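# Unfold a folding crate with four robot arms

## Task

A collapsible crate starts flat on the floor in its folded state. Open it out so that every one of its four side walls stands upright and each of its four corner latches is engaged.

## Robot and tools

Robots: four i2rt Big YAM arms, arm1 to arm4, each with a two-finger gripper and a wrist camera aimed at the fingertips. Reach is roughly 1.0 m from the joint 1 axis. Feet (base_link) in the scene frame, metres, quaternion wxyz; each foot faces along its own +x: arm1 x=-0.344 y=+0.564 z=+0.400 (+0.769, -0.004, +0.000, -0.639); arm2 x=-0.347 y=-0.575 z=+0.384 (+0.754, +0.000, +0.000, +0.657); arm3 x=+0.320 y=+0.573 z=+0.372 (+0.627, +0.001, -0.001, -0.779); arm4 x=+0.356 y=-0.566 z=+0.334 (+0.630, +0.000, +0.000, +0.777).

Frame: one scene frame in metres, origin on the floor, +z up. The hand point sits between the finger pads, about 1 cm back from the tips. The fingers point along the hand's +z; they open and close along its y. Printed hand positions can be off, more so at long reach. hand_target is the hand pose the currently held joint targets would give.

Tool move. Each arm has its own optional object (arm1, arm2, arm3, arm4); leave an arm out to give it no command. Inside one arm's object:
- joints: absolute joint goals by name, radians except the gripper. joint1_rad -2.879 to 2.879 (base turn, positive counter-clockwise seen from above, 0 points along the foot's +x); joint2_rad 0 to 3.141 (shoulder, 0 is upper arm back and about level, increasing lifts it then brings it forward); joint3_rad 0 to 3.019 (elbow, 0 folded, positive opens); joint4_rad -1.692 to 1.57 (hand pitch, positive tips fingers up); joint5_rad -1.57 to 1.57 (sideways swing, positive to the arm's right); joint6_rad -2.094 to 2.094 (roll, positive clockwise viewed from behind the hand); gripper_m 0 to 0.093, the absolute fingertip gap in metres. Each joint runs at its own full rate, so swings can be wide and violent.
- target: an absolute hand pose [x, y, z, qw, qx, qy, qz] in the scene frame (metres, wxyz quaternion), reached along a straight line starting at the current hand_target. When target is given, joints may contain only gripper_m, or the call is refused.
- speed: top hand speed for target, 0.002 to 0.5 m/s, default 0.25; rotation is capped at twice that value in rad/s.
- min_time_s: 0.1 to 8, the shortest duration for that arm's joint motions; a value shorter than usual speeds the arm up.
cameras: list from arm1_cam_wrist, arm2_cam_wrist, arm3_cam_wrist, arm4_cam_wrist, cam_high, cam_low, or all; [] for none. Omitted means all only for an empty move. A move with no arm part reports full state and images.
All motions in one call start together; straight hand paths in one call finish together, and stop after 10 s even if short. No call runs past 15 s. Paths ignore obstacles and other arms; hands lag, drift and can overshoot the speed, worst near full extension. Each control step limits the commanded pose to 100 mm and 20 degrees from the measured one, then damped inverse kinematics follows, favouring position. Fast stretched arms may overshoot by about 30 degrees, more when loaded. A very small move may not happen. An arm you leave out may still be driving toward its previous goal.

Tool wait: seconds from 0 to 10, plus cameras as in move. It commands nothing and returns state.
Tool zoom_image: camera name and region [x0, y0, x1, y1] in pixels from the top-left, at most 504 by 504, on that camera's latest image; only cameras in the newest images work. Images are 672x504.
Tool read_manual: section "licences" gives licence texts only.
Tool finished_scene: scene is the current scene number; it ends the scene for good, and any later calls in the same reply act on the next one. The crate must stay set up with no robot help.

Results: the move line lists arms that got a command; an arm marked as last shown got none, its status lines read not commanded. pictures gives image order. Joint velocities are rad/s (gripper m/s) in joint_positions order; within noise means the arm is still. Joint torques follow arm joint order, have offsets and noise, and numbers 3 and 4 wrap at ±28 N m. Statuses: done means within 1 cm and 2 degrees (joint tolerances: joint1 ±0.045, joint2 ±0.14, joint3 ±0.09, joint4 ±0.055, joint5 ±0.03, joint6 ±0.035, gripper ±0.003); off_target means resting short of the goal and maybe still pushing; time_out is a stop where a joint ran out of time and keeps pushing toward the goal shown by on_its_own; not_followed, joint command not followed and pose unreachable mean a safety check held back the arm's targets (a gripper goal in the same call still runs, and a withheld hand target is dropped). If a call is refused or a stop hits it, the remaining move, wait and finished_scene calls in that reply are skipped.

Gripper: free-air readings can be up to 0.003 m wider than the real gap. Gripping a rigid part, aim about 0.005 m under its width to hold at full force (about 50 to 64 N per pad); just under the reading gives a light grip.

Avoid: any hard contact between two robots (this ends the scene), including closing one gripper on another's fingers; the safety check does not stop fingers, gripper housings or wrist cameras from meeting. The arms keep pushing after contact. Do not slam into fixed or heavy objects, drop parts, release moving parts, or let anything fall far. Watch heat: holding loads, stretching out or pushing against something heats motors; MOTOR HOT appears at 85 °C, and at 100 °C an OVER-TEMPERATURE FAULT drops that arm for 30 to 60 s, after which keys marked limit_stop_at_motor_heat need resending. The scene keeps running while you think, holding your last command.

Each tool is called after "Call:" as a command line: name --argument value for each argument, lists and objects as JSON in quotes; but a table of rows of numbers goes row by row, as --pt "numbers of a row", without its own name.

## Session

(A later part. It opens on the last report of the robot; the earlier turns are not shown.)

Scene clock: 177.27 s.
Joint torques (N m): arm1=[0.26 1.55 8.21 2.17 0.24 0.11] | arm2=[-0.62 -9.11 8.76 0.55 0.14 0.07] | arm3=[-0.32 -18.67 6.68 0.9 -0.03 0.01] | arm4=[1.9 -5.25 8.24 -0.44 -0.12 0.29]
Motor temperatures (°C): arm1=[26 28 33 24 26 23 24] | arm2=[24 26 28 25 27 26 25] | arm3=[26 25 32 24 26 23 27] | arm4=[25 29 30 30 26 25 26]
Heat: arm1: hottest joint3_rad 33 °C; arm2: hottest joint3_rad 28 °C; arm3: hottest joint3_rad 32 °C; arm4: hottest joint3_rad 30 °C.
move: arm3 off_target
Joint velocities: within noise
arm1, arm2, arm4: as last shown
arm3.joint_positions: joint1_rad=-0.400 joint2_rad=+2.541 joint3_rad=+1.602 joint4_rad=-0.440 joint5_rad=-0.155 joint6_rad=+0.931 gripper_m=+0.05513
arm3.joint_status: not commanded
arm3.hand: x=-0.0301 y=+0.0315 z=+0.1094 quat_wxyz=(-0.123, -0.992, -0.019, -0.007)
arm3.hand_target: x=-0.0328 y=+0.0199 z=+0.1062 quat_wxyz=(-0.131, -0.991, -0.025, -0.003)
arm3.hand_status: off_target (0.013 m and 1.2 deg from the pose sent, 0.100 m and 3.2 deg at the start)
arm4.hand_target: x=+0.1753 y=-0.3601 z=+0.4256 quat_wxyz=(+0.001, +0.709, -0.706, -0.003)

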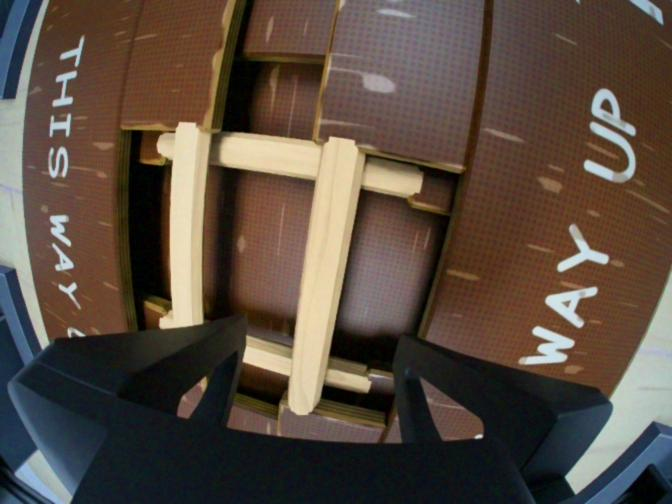

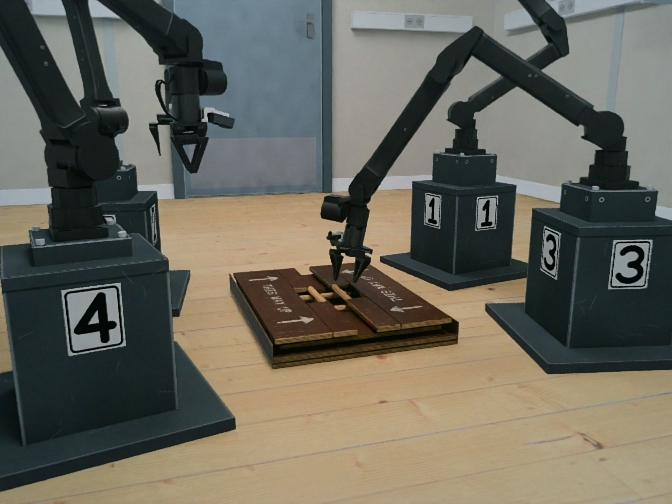

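Call:
move --arm3 '{"target": [-0.038, 0.0095, 0.056, 0.1305, 0.9911, 0.0236, 0.003], "speed": 0.15}' --cameras '["arm3_cam_wrist", "cam_low"]'

Call:
zoom_image --camera "cam_low" --region '[260, 200, 400, 350]'

Scene clock: 182.83 s.
Joint torques (N m): arm1=[-0.38 1.85 8.17 2.09 0.26 0.11] | arm2=[-0.56 -9.11 8.76 0.55 0.14 0.07] | arm3=[0.5 -18.84 6.63 0.92 0.02 0.06] | arm4=[1.9 -5.3 8.24 -0.44 -0.12 0.29]
Motor temperatures (°C): arm1=[26 28 33 24 26 23 24] | arm2=[24 26 28 25 27 26 25] | arm3=[26 26 32 24 26 23 27] | arm4=[25 29 30 30 26 25 26]
Heat: arm1: hottest joint3_rad 33 °C; arm2: hottest joint3_rad 28 °C; arm3: hottest joint3_rad 32 °C; arm4: hottest joint3_rad 30 °C.
move: arm3 off_target
Joint velocities: within noise
arm1, arm2, arm4: as last shown
arm3.joint_positions: joint1_rad=-0.403 joint2_rad=+2.661 joint3_rad=+1.710 joint4_rad=-0.420 joint5_rad=-0.155 joint6_rad=+0.931 gripper_m=+0.05512
arm3.joint_status: not commanded
arm3.hand: x=-0.0400 y=+0.0209 z=+0.0640 quat_wxyz=(-0.126, -0.992, -0.018, -0.005)
arm3.hand_target: x=-0.0393 y=+0.0114 z=+0.0558 quat_wxyz=(-0.131, -0.991, -0.022, -0.003)
arm3.hand_status: off_target (0.014 m and 0.9 deg from the pose sent, 0.058 m and 1.2 deg at the start)

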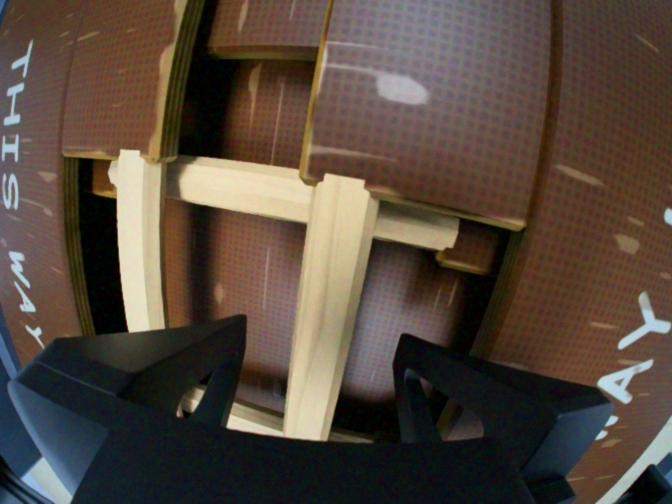

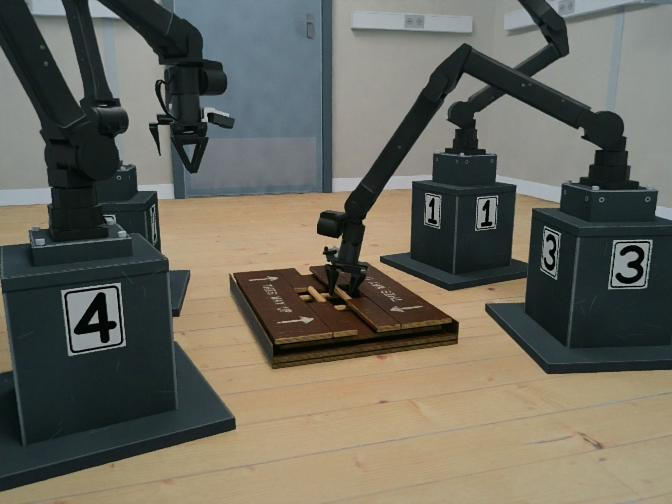

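Scaled by 3.360 from the camera's image (finer frame: 960x720).

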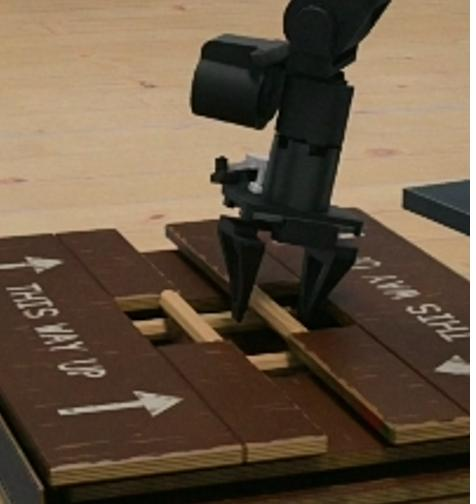

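Call:
move --arm3 '{"target": [-0.038, 0.009, 0.051, 0.1305, 0.9911, 0.0236, 0.003], "speed": 0.1, "joints": {"gripper_m": 0.008}}' --cameras '["arm3_cam_wrist"]'

Scene clock: 184.80 s.
Joint torques (N m): arm1=[-0.03 1.44 8.05 2.22 0.24 0.07] | arm2=[-0.56 -9.11 8.75 0.54 0.14 0.07] | arm3=[0.38 -18.37 7.15 1.02 0.01 0.07] | arm4=[1.9 -5.3 8.24 -0.44 -0.12 0.29]
Motor temperatures (°C): arm1=[26 28 33 24 26 23 24] | arm2=[24 26 28 25 27 26 25] | arm3=[26 26 32 24 26 23 27] | arm4=[25 29 30 30 26 25 26]
Heat: arm1: hottest joint3_rad 33 °C; arm2: hottest joint3_rad 28 °C; arm3: hottest joint3_rad 32 °C; arm4: hottest joint3_rad 30 °C.
move: arm3 off_target
Joint velocities: within noise
arm1, arm2, arm4: as last shown
arm3.joint_positions: joint1_rad=-0.403 joint2_rad=+2.661 joint3_rad=+1.711 joint4_rad=-0.418 joint5_rad=-0.161 joint6_rad=+0.931 gripper_m=+0.01618
arm3.joint_status: gripper_m off_target (ended at +0.01621, target +0.00800)
arm3.hand: x=-0.0398 y=+0.0193 z=+0.0646 quat_wxyz=(-0.129, -0.991, -0.018, -0.007)
arm3.hand_target: x=-0.0366 y=+0.0095 z=+0.0517 quat_wxyz=(-0.132, -0.991, -0.024, -0.006)
arm3.hand_status: off_target (0.017 m and 0.8 deg from the pose sent, 0.018 m and 0.9 deg at the start)

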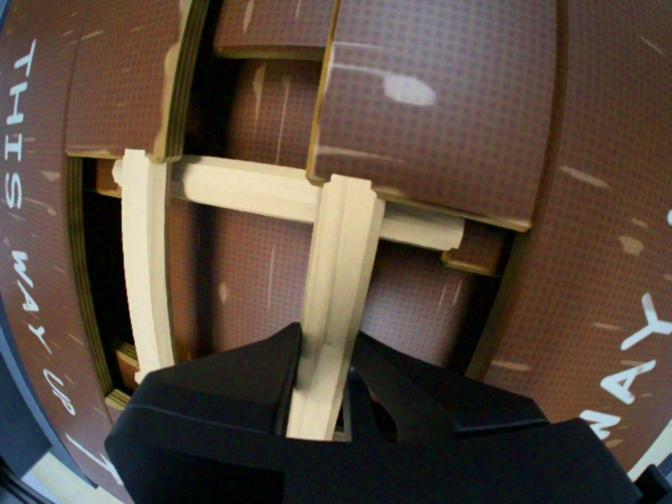

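Call:
move --arm3 '{"target": [-0.038, 0.030, 0.143, 0.1736, 0.9845, 0.0232, 0.0041], "speed": 0.1}' --cameras '["arm3_cam_wrist", "cam_low"]'

Call:
zoom_image --camera "cam_low" --region '[220, 180, 470, 380]'

Scene clock: 192.03 s.
Joint torques (N m): arm1=[0.03 1.67 8.24 2.15 0.2 0.1] | arm2=[-0.5 -9.11 8.76 0.57 0.15 0.07] | arm3=[-1.03 -24.06 2.69 -0.36 -0.03 -0.08] | arm4=[1.9 -5.3 8.24 -0.44 -0.12 0.29]
Motor temperatures (°C): arm1=[26 28 33 24 26 23 24] | arm2=[24 26 28 25 27 26 25] | arm3=[26 27 31 24 26 23 27] | arm4=[25 28 30 30 26 25 26]
Heat: arm1: hottest joint3_rad 33 °C; arm2: hottest joint3_rad 28 °C; arm3: hottest joint3_rad 31 °C; arm4: hottest joint3_rad 30 °C.
move: arm3 off_target
Joint velocities: within noise
arm1, arm2, arm4: as last shown
arm3.joint_positions: joint1_rad=-0.423 joint2_rad=+2.515 joint3_rad=+1.549 joint4_rad=-0.316 joint5_rad=-0.218 joint6_rad=+0.922 gripper_m=+0.01632
arm3.joint_status: not commanded
arm3.hand: x=-0.0396 y=+0.0256 z=+0.1199 quat_wxyz=(-0.179, -0.984, -0.020, -0.001)
arm3.hand_target: x=-0.0398 y=+0.0269 z=+0.1429 quat_wxyz=(-0.178, -0.984, -0.024, -0.002)
arm3.hand_status: off_target (0.024 m and 0.8 deg from the pose sent, 0.079 m and 5.2 deg at the start)

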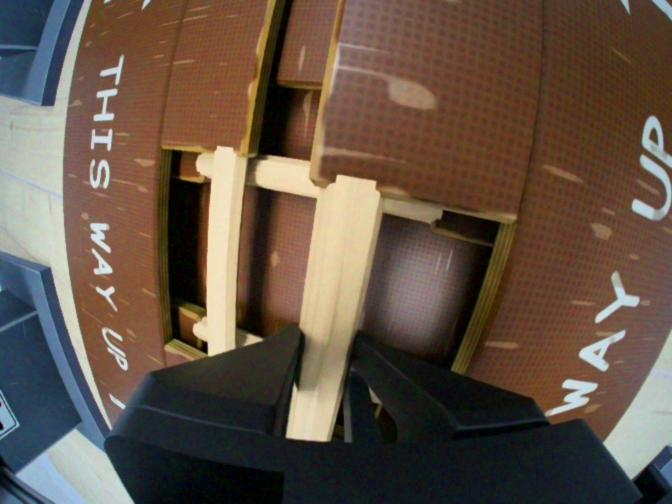

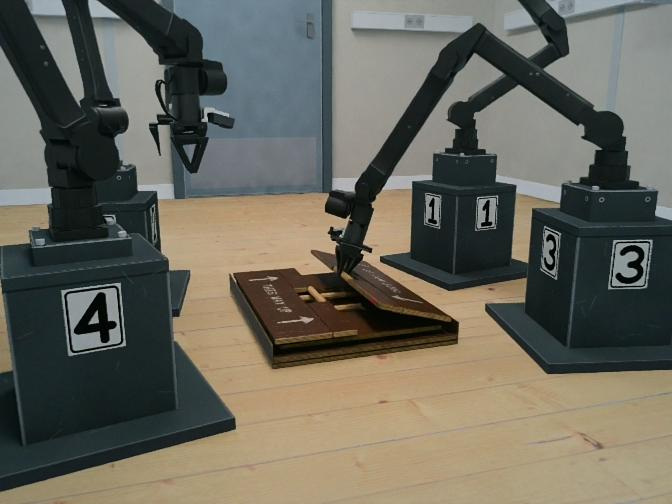

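Scaled by 2.016 from the camera's image (finer frame: 960x720).

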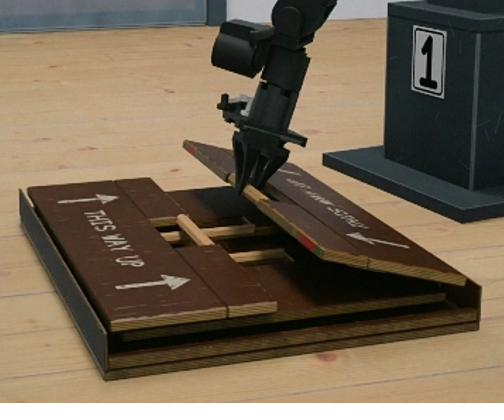

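Call:
move --arm3 '{"target": [-0.041, 0.078, 0.222, 0.2588, 0.9656, 0.0228, 0.0061], "speed": 0.1}' --arm2 '{"target": [-0.015, -0.095, 0.20, -0.0031, -0.0234, 0.9911, 0.1305], "speed": 0.25, "joints": {"gripper_m": 0.055}}' --cameras '["arm3_cam_wrist", "arm2_cam_wrist", "cam_low"]'

Call:
zoom_image --camera "cam_low" --region '[220, 180, 470, 380]'

Scene clock: 199.53 s.
Joint torques (N m): arm1=[0.09 1.32 8.18 2.11 0.25 0.11] | arm2=[0.79 -20.54 6.3 0.94 -0.16 0.06] | arm3=[-1.14 -20.78 2.82 0.72 -0.32 -0.07] | arm4=[1.9 -5.25 8.24 -0.43 -0.12 0.29]
Motor temperatures (°C): arm1=[26 28 33 24 26 23 24] | arm2=[24 26 28 25 27 26 25] | arm3=[26 28 31 24 26 23 28] | arm4=[25 28 30 30 26 25 26]
Heat: arm1: hottest joint3_rad 33 °C; arm2: hottest joint3_rad 28 °C; arm3: hottest joint3_rad 31 °C; arm4: hottest joint3_rad 30 °C.
move: arm2 off_target; arm3 off_target
Joint velocities: within noise
arm1, arm4: as last shown
arm2.joint_positions: joint1_rad=-0.517 joint2_rad=+2.282 joint3_rad=+1.266 joint4_rad=-0.396 joint5_rad=-0.155 joint6_rad=+0.884 gripper_m=+0.05513
arm2.joint_status: all done
arm2.hand: x=-0.0265 y=-0.1138 z=+0.1903 quat_wxyz=(+0.011, +0.023, -0.994, -0.110)
arm2.hand_target: x=-0.0173 y=-0.0968 z=+0.1983 quat_wxyz=(+0.000, +0.022, -0.992, -0.126)
arm2.hand_status: off_target (0.024 m and 2.5 deg from the pose sent, 0.384 m and 17.5 deg at the start)
arm3.joint_positions: joint1_rad=-0.508 joint2_rad=+2.269 joint3_rad=+1.271 joint4_rad=-0.195 joint5_rad=-0.342 joint6_rad=+0.867 gripper_m=+0.01625
arm3.joint_status: not commanded
arm3.hand: x=-0.0408 y=+0.0763 z=+0.2049 quat_wxyz=(-0.249, -0.968, -0.022, -0.007)
arm3.hand_target: x=-0.0407 y=+0.0796 z=+0.2201 quat_wxyz=(-0.254, -0.967, -0.024, -0.006)
arm3.hand_status: off_target (0.017 m and 1.1 deg from the pose sent, 0.115 m and 9.4 deg at the start)
pictures: arm2_cam_wrist, arm3_cam_wrist, cam_low

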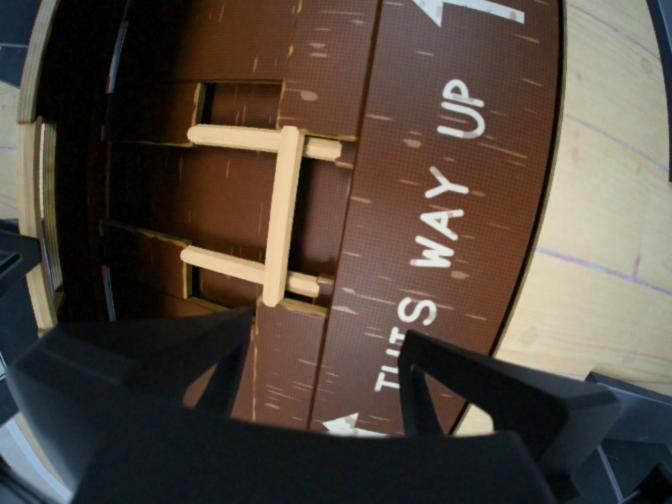

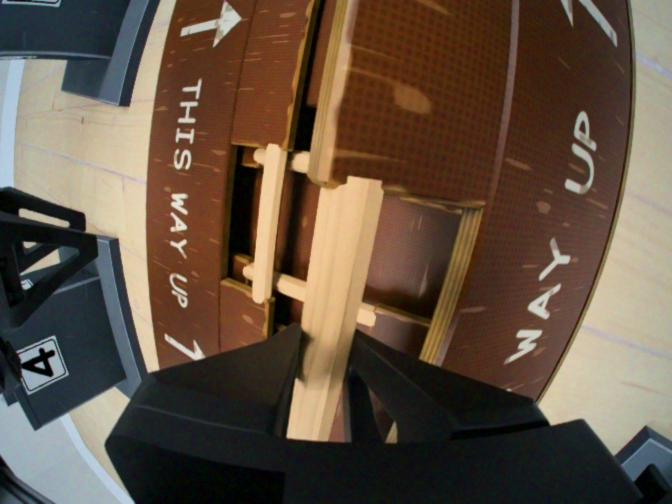

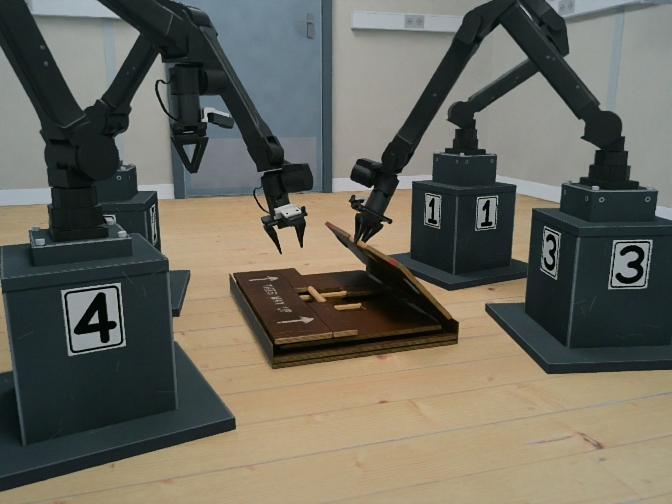

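Scaled by 2.016 from the camera's image (finer frame: 960x720).

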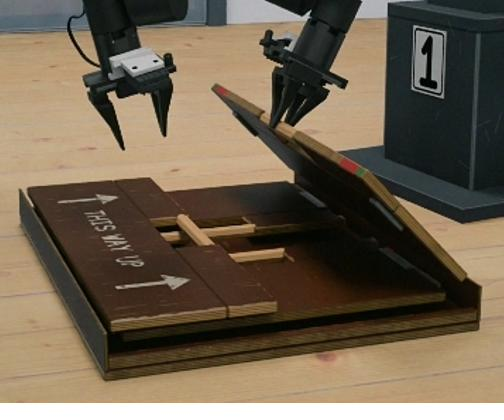

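Call:
move --arm3 '{"target": [-0.044, 0.158, 0.256, 0.3256, 0.9452, 0.0223, 0.0077], "speed": 0.1}' --arm2 '{"target": [-0.005, -0.048, 0.123, -0.0031, -0.0234, 0.9911, 0.1305], "speed": 0.25}' --cameras '["arm2_cam_wrist", "cam_low"]'

Call:
zoom_image --camera "cam_low" --region '[220, 180, 470, 380]'

Scene clock: 207.70 s.
Joint torques (N m): arm1=[-0.21 1.73 8.23 2.19 0.22 0.08] | arm2=[-0.09 -21.95 6.35 0.96 -0.17 0.05] | arm3=[-1.44 -18.49 1.84 0.62 -0.08 -0.08] | arm4=[1.9 -5.25 8.24 -0.44 -0.12 0.29]
Motor temperatures (°C): arm1=[26 28 33 24 26 23 24] | arm2=[24 27 28 25 27 26 25] | arm3=[26 28 30 24 26 23 28] | arm4=[25 28 30 30 26 25 26]
Heat: arm1: hottest joint3_rad 33 °C; arm2: hottest joint3_rad 28 °C; arm3: hottest joint3_rad 30 °C; arm4: hottest joint3_rad 30 °C.
move: arm2 off_target; arm3 off_target
Joint velocities: within noise
arm1, arm4: as last shown
arm2.joint_positions: joint1_rad=-0.487 joint2_rad=+2.502 joint3_rad=+1.487 joint4_rad=-0.381 joint5_rad=-0.158 joint6_rad=+0.913 gripper_m=+0.05513
arm2.joint_status: not commanded
arm2.hand: x=-0.0123 y=-0.0636 z=+0.1197 quat_wxyz=(+0.011, +0.024, -0.993, -0.117)
arm2.hand_target: x=-0.0059 y=-0.0481 z=+0.1231 quat_wxyz=(+0.003, +0.024, -0.991, -0.130)
arm2.hand_status: off_target (0.017 m and 1.8 deg from the pose sent, 0.097 m and 2.5 deg at the start)
arm3.joint_positions: joint1_rad=-0.638 joint2_rad=+2.124 joint3_rad=+1.039 joint4_rad=-0.026 joint5_rad=-0.514 joint6_rad=+0.787 gripper_m=+0.01617
arm3.joint_status: not commanded
arm3.hand: x=-0.0434 y=+0.1431 z=+0.2478 quat_wxyz=(-0.331, -0.943, -0.025, -0.009)
arm3.hand_target: x=-0.0427 y=+0.1535 z=+0.2571 quat_wxyz=(-0.329, -0.944, -0.022, -0.007)
arm3.hand_status: off_target (0.017 m and 0.8 deg from the pose sent, 0.096 m and 9.1 deg at the start)

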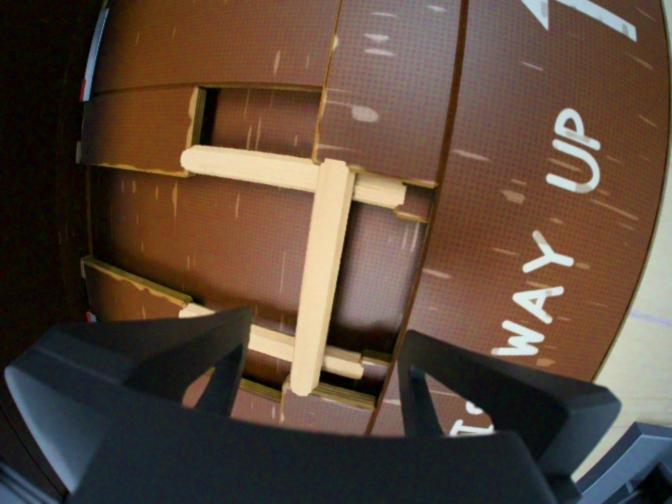

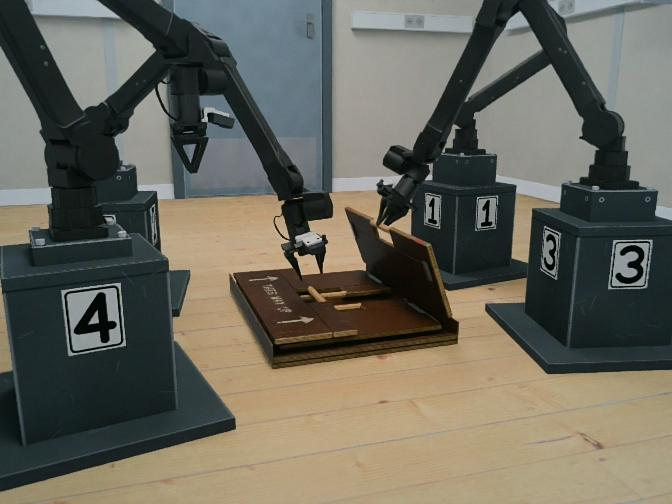

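Scaled by 2.016 from the camera's image (finer frame: 960x720).

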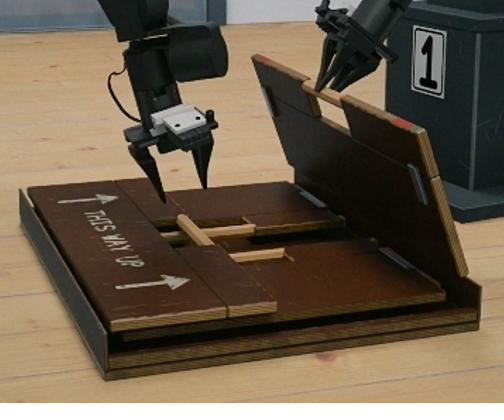

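Call:
move --arm3 '{"target": [-0.046, 0.212, 0.262, 0.3584, 0.9333, 0.022, 0.0085], "speed": 0.08}' --arm2 '{"target": [-0.0065, -0.0345, 0.065, -0.0031, -0.0234, 0.9911, 0.1305], "speed": 0.15}' --cameras '["arm2_cam_wrist", "cam_low", "cam_high"]'

Call:
zoom_image --camera "cam_low" --region '[220, 180, 470, 380]'

Call:
zoom_image --camera "cam_high" --region '[240, 200, 430, 400]'

Scene clock: 213.00 s.
Joint torques (N m): arm1=[-0.15 1.73 8.13 2.21 0.23 0.05] | arm2=[0.85 -22.77 6.06 1.07 -0.07 0.05] | arm3=[-1.96 -16.67 1.22 0.58 0 -0.14] | arm4=[1.9 -5.25 8.24 -0.43 -0.12 0.29]
Motor temperatures (°C): arm1=[26 28 33 24 26 23 24] | arm2=[24 27 28 25 27 26 25] | arm3=[26 28 30 24 26 23 28] | arm4=[25 28 30 30 26 25 26]
Heat: arm1: hottest joint3_rad 33 °C; arm2: hottest joint3_rad 28 °C; arm3: hottest joint3_rad 30 °C; arm4: hottest joint3_rad 30 °C.
move: arm2 off_target; arm3 off_target
Joint velocities: within noise
arm1.joint_positions: joint1_rad=-0.585 joint2_rad=+0.620 joint3_rad=+1.408 joint4_rad=-1.557 joint5_rad=+0.189 joint6_rad=-0.039 gripper_m=+0.09396
arm1.joint_status: not commanded
arm1.hand: x=-0.4492 y=+0.3975 z=+0.9079 quat_wxyz=(-0.135, -0.774, -0.490, +0.378)
arm1.hand_target: x=-0.4485 y=+0.3991 z=+0.9182 quat_wxyz=(-0.142, -0.770, -0.486, +0.388)
arm1.hand_status: not commanded
arm2.joint_positions: joint1_rad=-0.480 joint2_rad=+2.647 joint3_rad=+1.598 joint4_rad=-0.347 joint5_rad=-0.158 joint6_rad=+0.928 gripper_m=+0.05513
arm2.joint_status: not commanded
arm2.hand: x=-0.0096 y=-0.0534 z=+0.0618 quat_wxyz=(+0.012, +0.020, -0.993, -0.116)
arm2.hand_target: x=-0.0046 y=-0.0370 z=+0.0653 quat_wxyz=(+0.003, +0.021, -0.991, -0.131)
arm2.hand_status: off_target (0.019 m and 2.0 deg from the pose sent, 0.062 m and 1.8 deg at the start)
arm3.joint_positions: joint1_rad=-0.745 joint2_rad=+2.073 joint3_rad=+0.930 joint4_rad=+0.026 joint5_rad=-0.627 joint6_rad=+0.692 gripper_m=+0.01617
arm3.joint_status: not commanded
arm3.hand: x=-0.0446 y=+0.1943 z=+0.2595 quat_wxyz=(-0.369, -0.929, -0.031, -0.013)
arm3.hand_target: x=-0.0422 y=+0.2086 z=+0.2627 quat_wxyz=(-0.362, -0.932, -0.026, -0.013)
arm3.hand_status: off_target (0.018 m and 1.7 deg from the pose sent, 0.070 m and 3.3 deg at the start)
arm4: as last shown
pictures: arm2_cam_wrist, cam_high, cam_low

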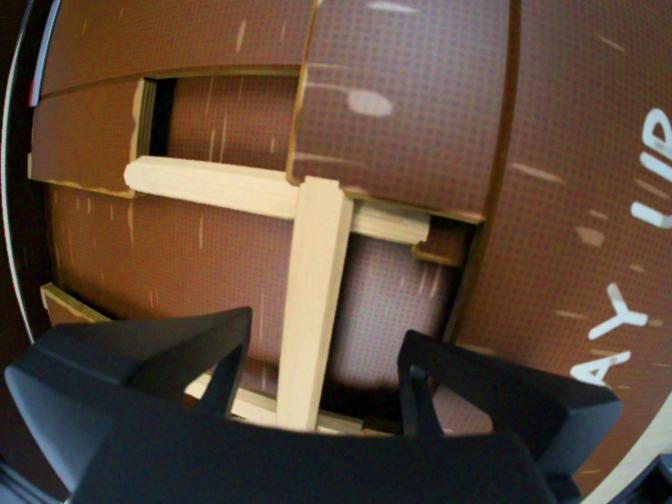

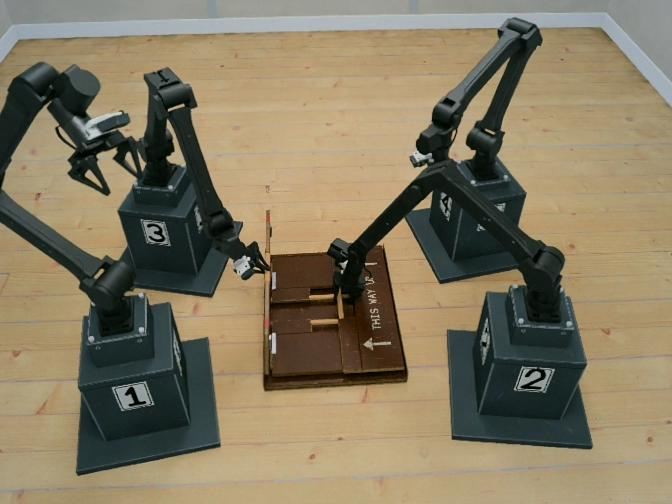

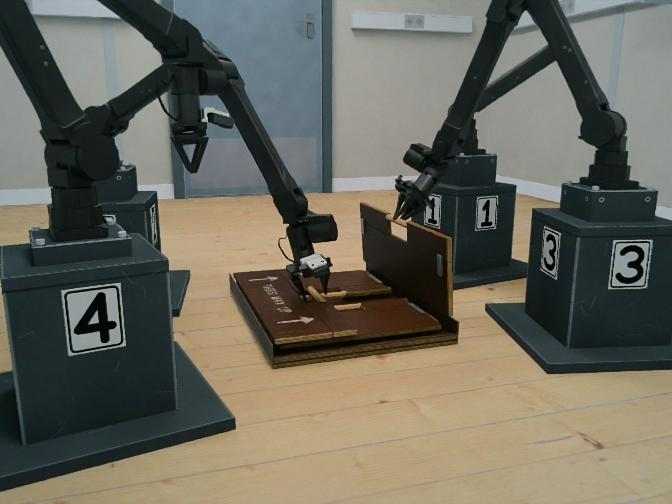

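Scaled by 2.016 from the camera's image (finer frame: 960x720).

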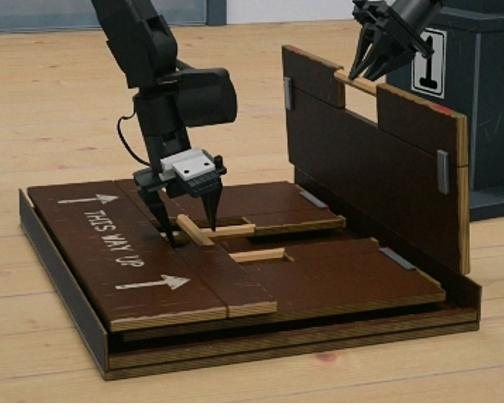

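Scaled by 2.520 from the camera's image (finer frame: 960x720).

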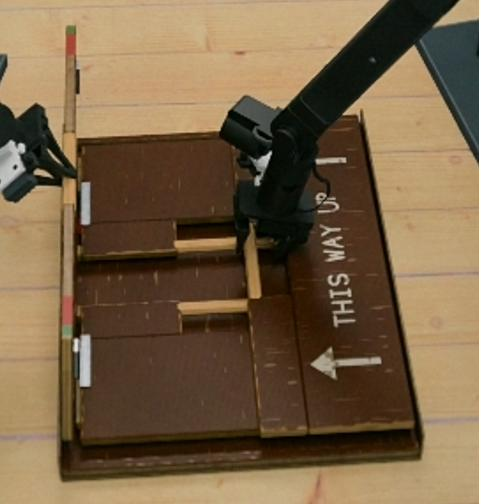

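Call:
move --arm2 '{"joints": {"gripper_m": 0.008}}' --arm3 '{"target": [-0.046, 0.222, 0.262, 0.3584, 0.9333, 0.022, 0.0085], "speed": 0.08}' --cameras '["arm2_cam_wrist", "cam_low"]'

Call:
zoom_image --camera "cam_low" --region '[330, 180, 480, 380]'

Scene clock: 216.03 s.
Joint torques (N m): arm1=[-0.03 1.38 8.2 2.19 0.21 0.12] | arm2=[0.26 -22.83 5.71 0.87 0.1 0.04] | arm3=[-2.96 -16.44 1.22 0.31 0.21 -0.18] | arm4=[1.9 -5.3 8.24 -0.43 -0.12 0.3]
Motor temperatures (°C): arm1=[26 28 33 24 26 23 24] | arm2=[24 27 28 25 27 26 25] | arm3=[26 28 30 24 26 23 28] | arm4=[25 28 30 30 26 25 26]
Heat: arm1: hottest joint3_rad 33 °C; arm2: hottest joint3_rad 28 °C; arm3: hottest joint3_rad 30 °C; arm4: hottest joint3_rad 30 °C.
move: arm2 off_target; arm3 off_target
Joint velocities: within noise
arm1: as last shown
arm2.joint_positions: joint1_rad=-0.473 joint2_rad=+2.647 joint3_rad=+1.604 joint4_rad=-0.341 joint5_rad=-0.168 joint6_rad=+0.921 gripper_m=+0.01288
arm2.joint_status: gripper_m off_target (ended at +0.01291, target +0.00800)
arm2.hand: x=-0.0123 y=-0.0457 z=+0.0638 quat_wxyz=(+0.013, +0.028, -0.992, -0.124)
arm2.hand_target: x=-0.0071 y=-0.0349 z=+0.0657 quat_wxyz=(+0.005, +0.027, -0.991, -0.133)
arm2.hand_status: not commanded
arm3.joint_positions: joint1_rad=-0.764 joint2_rad=+2.064 joint3_rad=+0.917 joint4_rad=+0.017 joint5_rad=-0.630 joint6_rad=+0.672 gripper_m=+0.01617
arm3.joint_status: not commanded
arm3.hand: x=-0.0453 y=+0.2047 z=+0.2600 quat_wxyz=(-0.367, -0.930, -0.030, -0.012)
arm3.hand_target: x=-0.0446 y=+0.2226 z=+0.2607 quat_wxyz=(-0.356, -0.934, -0.020, -0.012)
arm3.hand_status: off_target (0.017 m and 1.4 deg from the pose sent, 0.028 m and 1.7 deg at the start)
arm4.joint_positions: joint1_rad=+0.510 joint2_rad=+1.142 joint3_rad=+0.713 joint4_rad=-1.111 joint5_rad=+0.000 joint6_rad=+0.697 gripper_m=+0.05493
arm4.joint_status: not commanded
arm4.hand: x=+0.1714 y=-0.3541 z=+0.4309 quat_wxyz=(-0.001, +0.714, -0.700, -0.016)
arm4.hand_target: x=+0.1753 y=-0.3601 z=+0.4256 quat_wxyz=(+0.001, +0.709, -0.706, -0.003)
arm4.hand_status: not commanded

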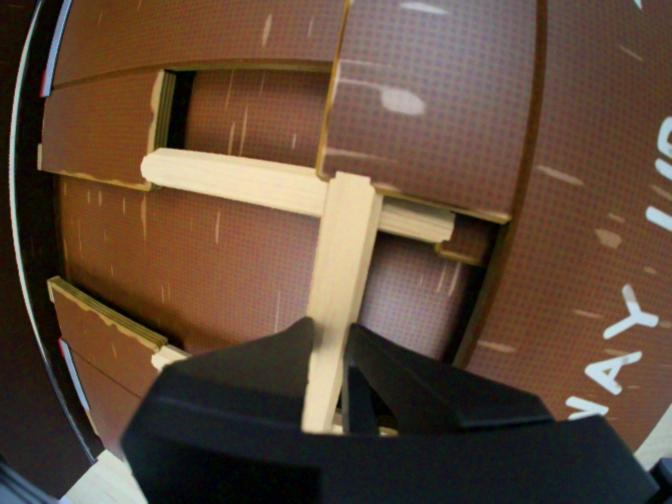

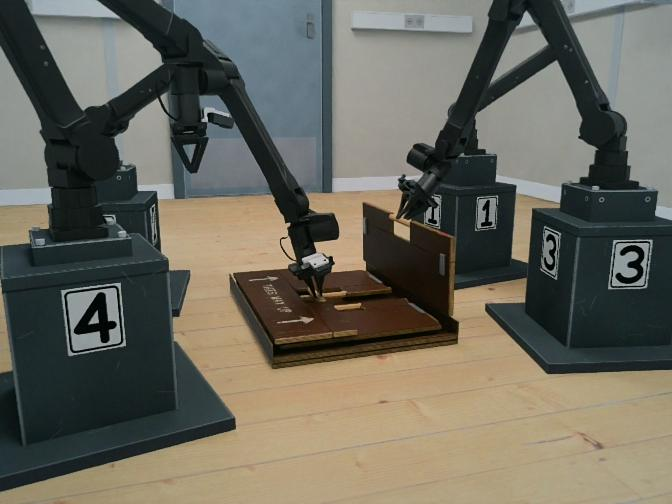

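Scaled by 2.520 from the camera's image (finer frame: 960x720).

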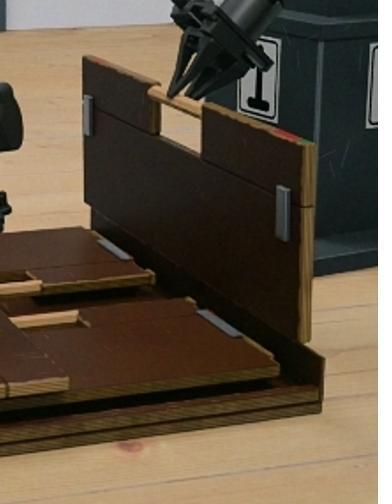

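Call:
move --arm2 '{"target": [-0.005, -0.052, 0.165, -0.0041, -0.0232, 0.9845, 0.1736], "speed": 0.1}' --arm1 '{"target": [-0.22, 0.12, 0.36, 0.0901, 0.6845, 0.7175, 0.0945], "speed": 0.45, "joints": {"gripper_m": 0.055}}' --cameras '["arm1_cam_wrist", "cam_low"]'

Call:
zoom_image --camera "cam_low" --region '[220, 180, 470, 380]'

Scene clock: 228.13 s.
Joint torques (N m): arm1=[0.38 -18.14 8.1 0.81 -0.14 -0.05] | arm2=[-0.85 -24.59 4.42 0.36 -0.22 -0.11] | arm3=[-3.14 -16.5 1.43 0.29 0.22 -0.16] | arm4=[1.9 -5.25 8.24 -0.44 -0.12 0.29]
Motor temperatures (°C): arm1=[26 28 33 24 26 23 24] | arm2=[24 28 27 25 27 26 25] | arm3=[26 27 29 24 26 23 28] | arm4=[25 27 30 30 26 25 26]
Heat: arm1: hottest joint3_rad 33 °C; arm2: hottest joint2_rad 28 °C; arm3: hottest joint3_rad 29 °C; arm4: hottest joint3_rad 30 °C.
move: arm1 off_target; arm2 off_target
Joint velocities: within noise
arm1.joint_positions: joint1_rad=-0.015 joint2_rad=+1.847 joint3_rad=+0.989 joint4_rad=-0.744 joint5_rad=-0.257 joint6_rad=+0.152 gripper_m=+0.05506
arm1.joint_status: all done
arm1.hand: x=-0.2281 y=+0.1448 z=+0.3469 quat_wxyz=(-0.062, -0.697, -0.706, -0.109)
arm1.hand_target: x=-0.2204 y=+0.1242 z=+0.3587 quat_wxyz=(-0.083, -0.686, -0.717, -0.095)
arm1.hand_status: off_target (0.029 m and 4.0 deg from the pose sent, 0.656 m and 62.0 deg at the start)
arm2.joint_positions: joint1_rad=-0.502 joint2_rad=+2.437 joint3_rad=+1.417 joint4_rad=-0.300 joint5_rad=-0.208 joint6_rad=+0.930 gripper_m=+0.00813
arm2.joint_status: not commanded
arm2.on_its_own: gripper_m moved -0.00475 to your old target +0.00800
arm2.hand: x=-0.0088 y=-0.0600 z=+0.1466 quat_wxyz=(+0.008, +0.015, -0.987, -0.162)
arm2.hand_target: x=-0.0002 y=-0.0547 z=+0.1637 quat_wxyz=(+0.002, +0.015, -0.985, -0.171)
arm2.hand_status: off_target (0.020 m and 1.8 deg from the pose sent, 0.102 m and 5.8 deg at the start)
arm3, arm4: as last shown

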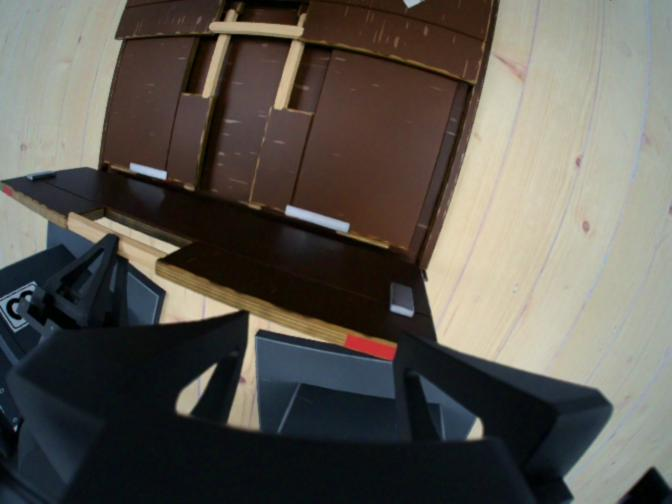

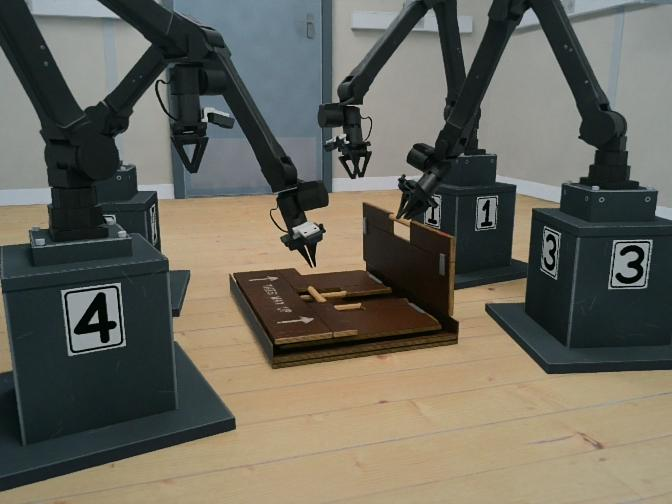

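Scaled by 2.016 from the camera's image (finer frame: 960x720).

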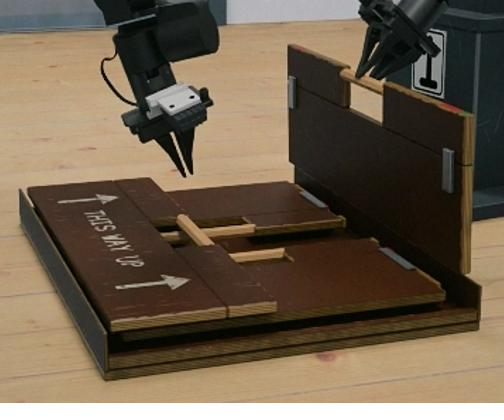

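Call:
move --arm2 '{"target": [-0.012, -0.042, 0.115, -0.0031, -0.0234, 0.9911, 0.1305], "speed": 0.15, "joints": {"gripper_m": 0.055}}' --cameras '["arm2_cam_wrist"]'

Scene clock: 232.63 s.
Joint torques (N m): arm1=[-0.09 -17.32 7.87 0.92 -0.09 -0.07] | arm2=[-0.03 -22.71 6.24 0.29 0.05 0.02] | arm3=[-2.43 -16.44 1.54 0.34 0.2 -0.11] | arm4=[1.9 -5.25 8.24 -0.43 -0.12 0.29]
Motor temperatures (°C): arm1=[26 28 33 24 26 23 24] | arm2=[24 28 27 25 27 26 25] | arm3=[26 27 29 24 26 23 28] | arm4=[24 27 30 30 26 25 26]
Heat: arm1: hottest joint3_rad 33 °C; arm2: hottest joint2_rad 28 °C; arm3: hottest joint3_rad 29 °C; arm4: hottest joint3_rad 30 °C.
move: arm2 off_target
Joint velocities: within noise
arm1, arm3, arm4: as last shown
arm2.joint_positions: joint1_rad=-0.462 joint2_rad=+2.527 joint3_rad=+1.498 joint4_rad=-0.352 joint5_rad=-0.161 joint6_rad=+0.930 gripper_m=+0.05487
arm2.joint_status: all done
arm2.hand: x=-0.0235 y=-0.0525 z=+0.1092 quat_wxyz=(+0.010, +0.029, -0.992, -0.123)
arm2.hand_target: x=-0.0153 y=-0.0407 z=+0.1157 quat_wxyz=(+0.003, +0.026, -0.991, -0.131)
arm2.hand_status: off_target (0.017 m and 1.3 deg from the pose sent, 0.037 m and 3.8 deg at the start)

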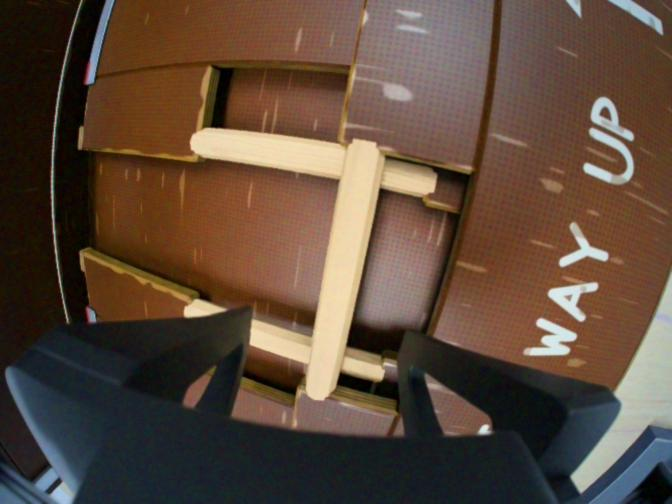

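Call:
move --arm2 '{"target": [-0.006, -0.037, 0.049, -0.0031, -0.0234, 0.9911, 0.1305], "speed": 0.15}' --cameras '["arm2_cam_wrist"]'

Scene clock: 239.67 s.
Joint torques (N m): arm1=[0.26 -17.03 7.97 0.95 -0.14 -0.1] | arm2=[0.03 -23 5.93 0.81 0.05 0] | arm3=[-2.2 -16.26 1.37 0.13 0.2 -0.14] | arm4=[1.9 -5.25 8.24 -0.44 -0.12 0.29]
Motor temperatures (°C): arm1=[26 28 34 24 26 23 24] | arm2=[24 28 27 25 27 26 25] | arm3=[26 27 29 24 26 23 28] | arm4=[24 27 30 30 26 25 26]
Heat: arm1: hottest joint3_rad 34 °C; arm2: hottest joint2_rad 28 °C; arm3: hottest joint3_rad 29 °C; arm4: hottest joint3_rad 30 °C.
move: arm2 off_target
Joint velocities: within noise
arm1, arm3, arm4: as last shown
arm2.joint_positions: joint1_rad=-0.463 joint2_rad=+2.685 joint3_rad=+1.617 joint4_rad=-0.324 joint5_rad=-0.161 joint6_rad=+0.928 gripper_m=+0.05487
arm2.joint_status: not commanded
arm2.hand: x=-0.0193 y=-0.0480 z=+0.0445 quat_wxyz=(+0.013, +0.028, -0.992, -0.119)
arm2.hand_target: x=-0.0055 y=-0.0379 z=+0.0490 quat_wxyz=(+0.003, +0.023, -0.991, -0.131)
arm2.hand_status: off_target (0.018 m and 1.8 deg from the pose sent, 0.065 m and 1.3 deg at the start)

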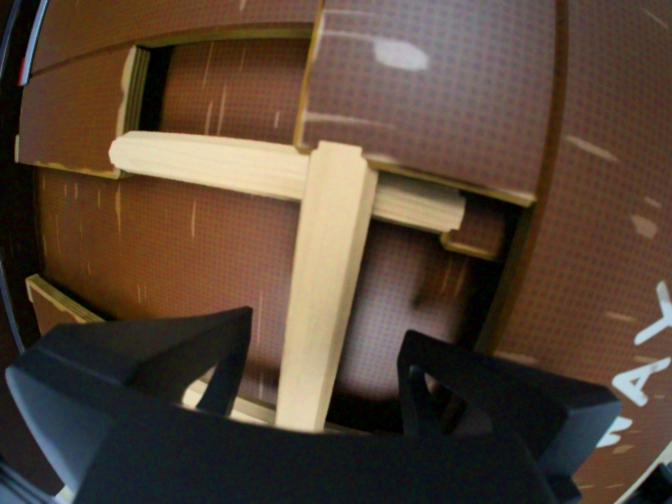

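Call:
move --arm2 '{"joints": {"gripper_m": 0.008}}'

Scene clock: 241.23 s.
Joint torques (N m): arm1=[0.44 -16.97 8.05 0.83 -0.12 -0.09] | arm2=[-0.79 -23.12 5.45 0.69 0.13 0] | arm3=[-2.84 -16.85 1.4 0.28 0.2 -0.13] | arm4=[1.96 -5.25 8.24 -0.44 -0.12 0.29]
Motor temperatures (°C): arm1=[26 28 34 24 26 23 24] | arm2=[24 28 27 25 27 26 25] | arm3=[26 27 29 24 26 23 28] | arm4=[24 27 30 30 26 25 26]
Heat: arm1: hottest joint3_rad 34 °C; arm2: hottest joint2_rad 28 °C; arm3: hottest joint3_rad 29 °C; arm4: hottest joint3_rad 30 °C.
move: arm2 off_target
Joint velocities: within noise
arm1, arm3, arm4: as last shown
arm2.joint_positions: joint1_rad=-0.462 joint2_rad=+2.685 joint3_rad=+1.625 joint4_rad=-0.321 joint5_rad=-0.170 joint6_rad=+0.921 gripper_m=+0.01673
arm2.joint_status: gripper_m off_target (ended at +0.01677, target +0.00800)
arm2.hand: x=-0.0185 y=-0.0424 z=+0.0467 quat_wxyz=(+0.013, +0.034, -0.991, -0.126)
arm2.hand_target: x=-0.0075 y=-0.0370 z=+0.0492 quat_wxyz=(+0.005, +0.028, -0.991, -0.132)
arm2.hand_status: not commanded
pictures: none

Call:
move --arm2 '{"target": [-0.006, -0.051, 0.153, -0.0041, -0.0232, 0.9845, 0.1736], "speed": 0.1}'

Call:
move --arm2 '{"target": [-0.003, -0.100, 0.214, -0.0057, -0.0229, 0.970, 0.2418], "speed": 0.1}' --cameras '["arm2_cam_wrist", "cam_low"]'

Scene clock: 244.57 s.
Joint torques (N m): arm1=[0.5 -17.73 8.03 0.85 -0.11 -0.07] | arm2=[-0.97 -27.87 3.21 -0.38 0 -0.01] | arm3=[-3.19 -17.14 1.26 0.2 0.21 -0.13] | arm4=[1.96 -5.25 8.24 -0.44 -0.12 0.29]
Motor temperatures (°C): arm1=[26 28 34 24 26 23 24] | arm2=[24 29 27 25 27 26 25] | arm3=[26 27 29 24 26 23 28] | arm4=[24 27 30 30 26 25 26]
Heat: arm1: hottest joint3_rad 34 °C; arm2: hottest joint2_rad 29 °C; arm3: hottest joint3_rad 29 °C; arm4: hottest joint3_rad 30 °C.
move: arm2 off_target
Joint velocities: within noise
arm1, arm3, arm4: as last shown
arm2.joint_positions: joint1_rad=-0.485 joint2_rad=+2.502 joint3_rad=+1.443 joint4_rad=-0.251 joint5_rad=-0.220 joint6_rad=+0.913 gripper_m=+0.01698
arm2.joint_status: not commanded
arm2.hand: x=-0.0186 y=-0.0524 z=+0.1176 quat_wxyz=(+0.010, +0.032, -0.985, -0.169)
arm2.hand_target: x=-0.0067 y=-0.0471 z=+0.1518 quat_wxyz=(+0.002, +0.026, -0.984, -0.177)
arm2.hand_status: off_target (0.038 m and 1.4 deg from the pose sent, 0.107 m and 5.7 deg at the start)
pictures: none

Scene clock: 245.93 s.
Joint torques (N m): arm1=[0.67 -17.38 8.05 0.79 -0.12 -0.05] | arm2=[-1.73 -23.82 3.34 0.51 -0.13 0.02] | arm3=[-2.37 -16.26 1.4 0.14 0.19 -0.17] | arm4=[1.9 -5.3 8.24 -0.46 -0.12 0.29]
Motor temperatures (°C): arm1=[26 28 34 24 26 23 24] | arm2=[24 29 27 25 27 26 25] | arm3=[26 27 29 24 26 23 28] | arm4=[24 27 30 30 26 25 26]
Heat: arm1: hottest joint3_rad 34 °C; arm2: hottest joint2_rad 29 °C; arm3: hottest joint3_rad 29 °C; arm4: hottest joint3_rad 30 °C.
move: arm2 off_target
Joint velocities: arm1=[within noise] | arm2=[within noise] | arm3=[-0.044 -0.005 0.002 0.007 0.037 -0.022 0] | arm4=[within noise]
arm1, arm3, arm4: as last shown
arm2.joint_positions: joint1_rad=-0.568 joint2_rad=+2.288 joint3_rad=+1.199 joint4_rad=-0.151 joint5_rad=-0.334 joint6_rad=+0.856 gripper_m=+0.01681
arm2.joint_status: not commanded
arm2.hand: x=-0.0166 y=-0.0991 z=+0.1919 quat_wxyz=(+0.018, +0.033, -0.972, -0.230)
arm2.hand_target: x=-0.0036 y=-0.1005 z=+0.2130 quat_wxyz=(+0.008, +0.022, -0.971, -0.239)
arm2.hand_status: off_target (0.026 m and 2.3 deg from the pose sent, 0.109 m and 8.6 deg at the start)

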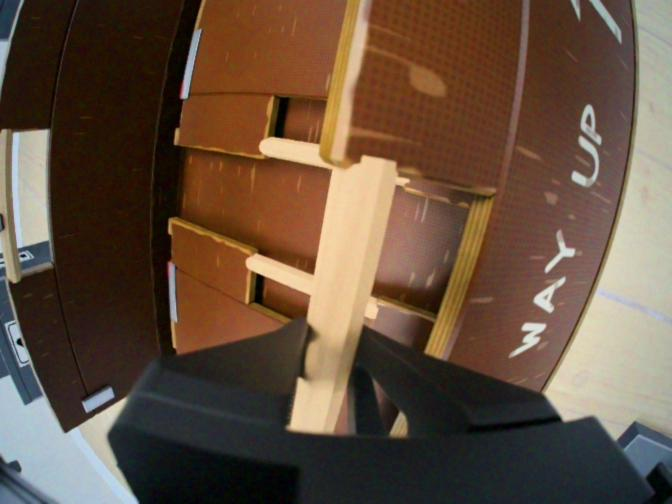

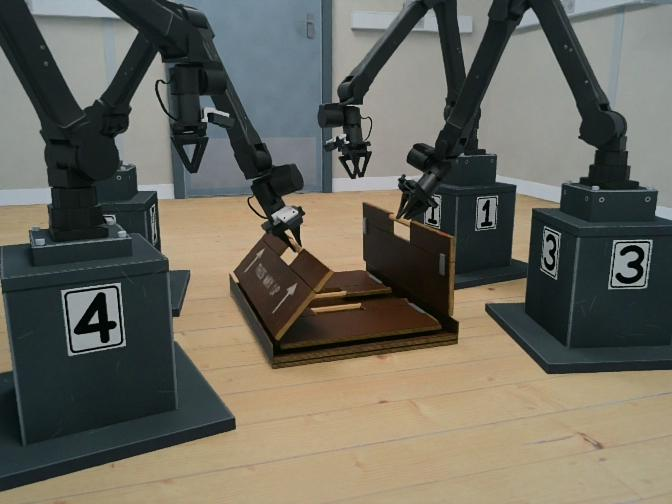

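Call:
move --arm2 '{"target": [0.0, -0.170, 0.244, -0.0073, -0.0224, 0.951, 0.309], "speed": 0.1}' --arm1 '{"target": [-0.113, -0.015, 0.21, 0.0901, 0.6845, 0.7175, 0.0945], "speed": 0.3}' --arm4 '{"target": [0.20, -0.10, 0.36, 0.0945, 0.7175, -0.6845, -0.0901], "speed": 0.4}' --cameras '["arm1_cam_wrist", "cam_low"]'

Scene clock: 256.03 s.
Joint torques (N m): arm1=[0.15 -23.71 8.31 0.17 0.02 0.21] | arm2=[-2.9 -21.19 2.62 0.54 0.29 -0.13] | arm3=[-2.96 -16.67 1.28 0.21 0.22 -0.15] | arm4=[1.9 -13.98 11.6 -0.44 -0.32 -0.13]
Motor temperatures (°C): arm1=[26 28 34 24 26 23 24] | arm2=[24 28 27 25 27 26 25] | arm3=[26 27 28 24 26 23 28] | arm4=[24 27 30 30 26 25 26]
Heat: arm1: hottest joint3_rad 34 °C; arm2: hottest joint2_rad 28 °C; arm3: hottest joint3_rad 28 °C; arm4: hottest joint3_rad 30 °C.
move: arm1 off_target; arm2 off_target; arm4 off_target
Joint velocities: within noise
arm1.joint_positions: joint1_rad=+0.122 joint2_rad=+2.399 joint3_rad=+1.529 joint4_rad=-0.655 joint5_rad=-0.259 joint6_rad=+0.258 gripper_m=+0.05506
arm1.joint_status: not commanded
arm1.hand: x=-0.1211 y=+0.0005 z=+0.2044 quat_wxyz=(-0.082, -0.682, -0.720, -0.098)
arm1.hand_target: x=-0.1134 y=-0.0137 z=+0.2090 quat_wxyz=(-0.090, -0.684, -0.718, -0.093)
arm1.hand_status: off_target (0.018 m and 1.1 deg from the pose sent, 0.240 m and 4.0 deg at the start)
arm2.joint_positions: joint1_rad=-0.689 joint2_rad=+2.165 joint3_rad=+0.987 joint4_rad=+0.021 joint5_rad=-0.495 joint6_rad=+0.778 gripper_m=+0.01676
arm2.joint_status: not commanded
arm2.hand: x=-0.0146 y=-0.1567 z=+0.2299 quat_wxyz=(+0.021, +0.035, -0.950, -0.311)
arm2.hand_target: x=+0.0002 y=-0.1679 z=+0.2439 quat_wxyz=(+0.006, +0.023, -0.950, -0.311)
arm2.hand_status: off_target (0.024 m and 2.2 deg from the pose sent, 0.090 m and 9.5 deg at the start)
arm3: as last shown
arm4.joint_positions: joint1_rad=+0.028 joint2_rad=+1.763 joint3_rad=+1.113 joint4_rad=-0.891 joint5_rad=-0.254 joint6_rad=+0.223 gripper_m=+0.05493
arm4.joint_status: not commanded
arm4.hand: x=+0.2035 y=-0.1173 z=+0.3503 quat_wxyz=(+0.100, +0.707, -0.696, -0.080)
arm4.hand_target: x=+0.1979 y=-0.1021 z=+0.3583 quat_wxyz=(+0.095, +0.715, -0.687, -0.090)
arm4.hand_status: off_target (0.020 m and 2.2 deg from the pose sent, 0.265 m and 14.0 deg at the start)

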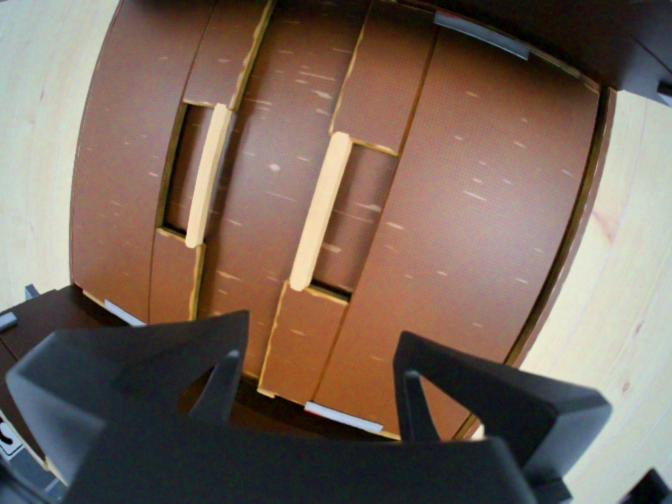

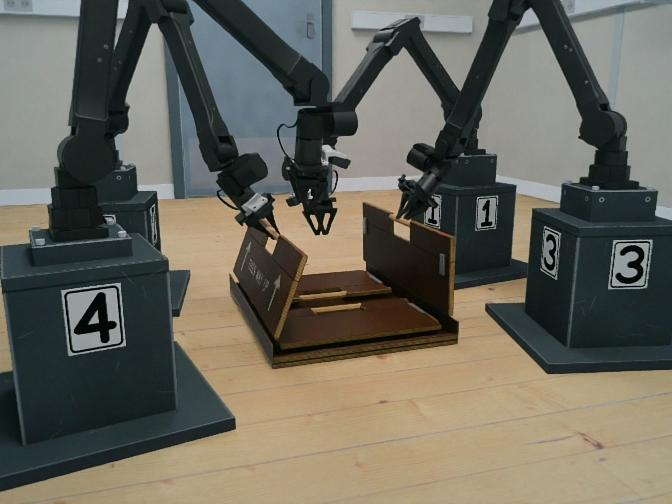

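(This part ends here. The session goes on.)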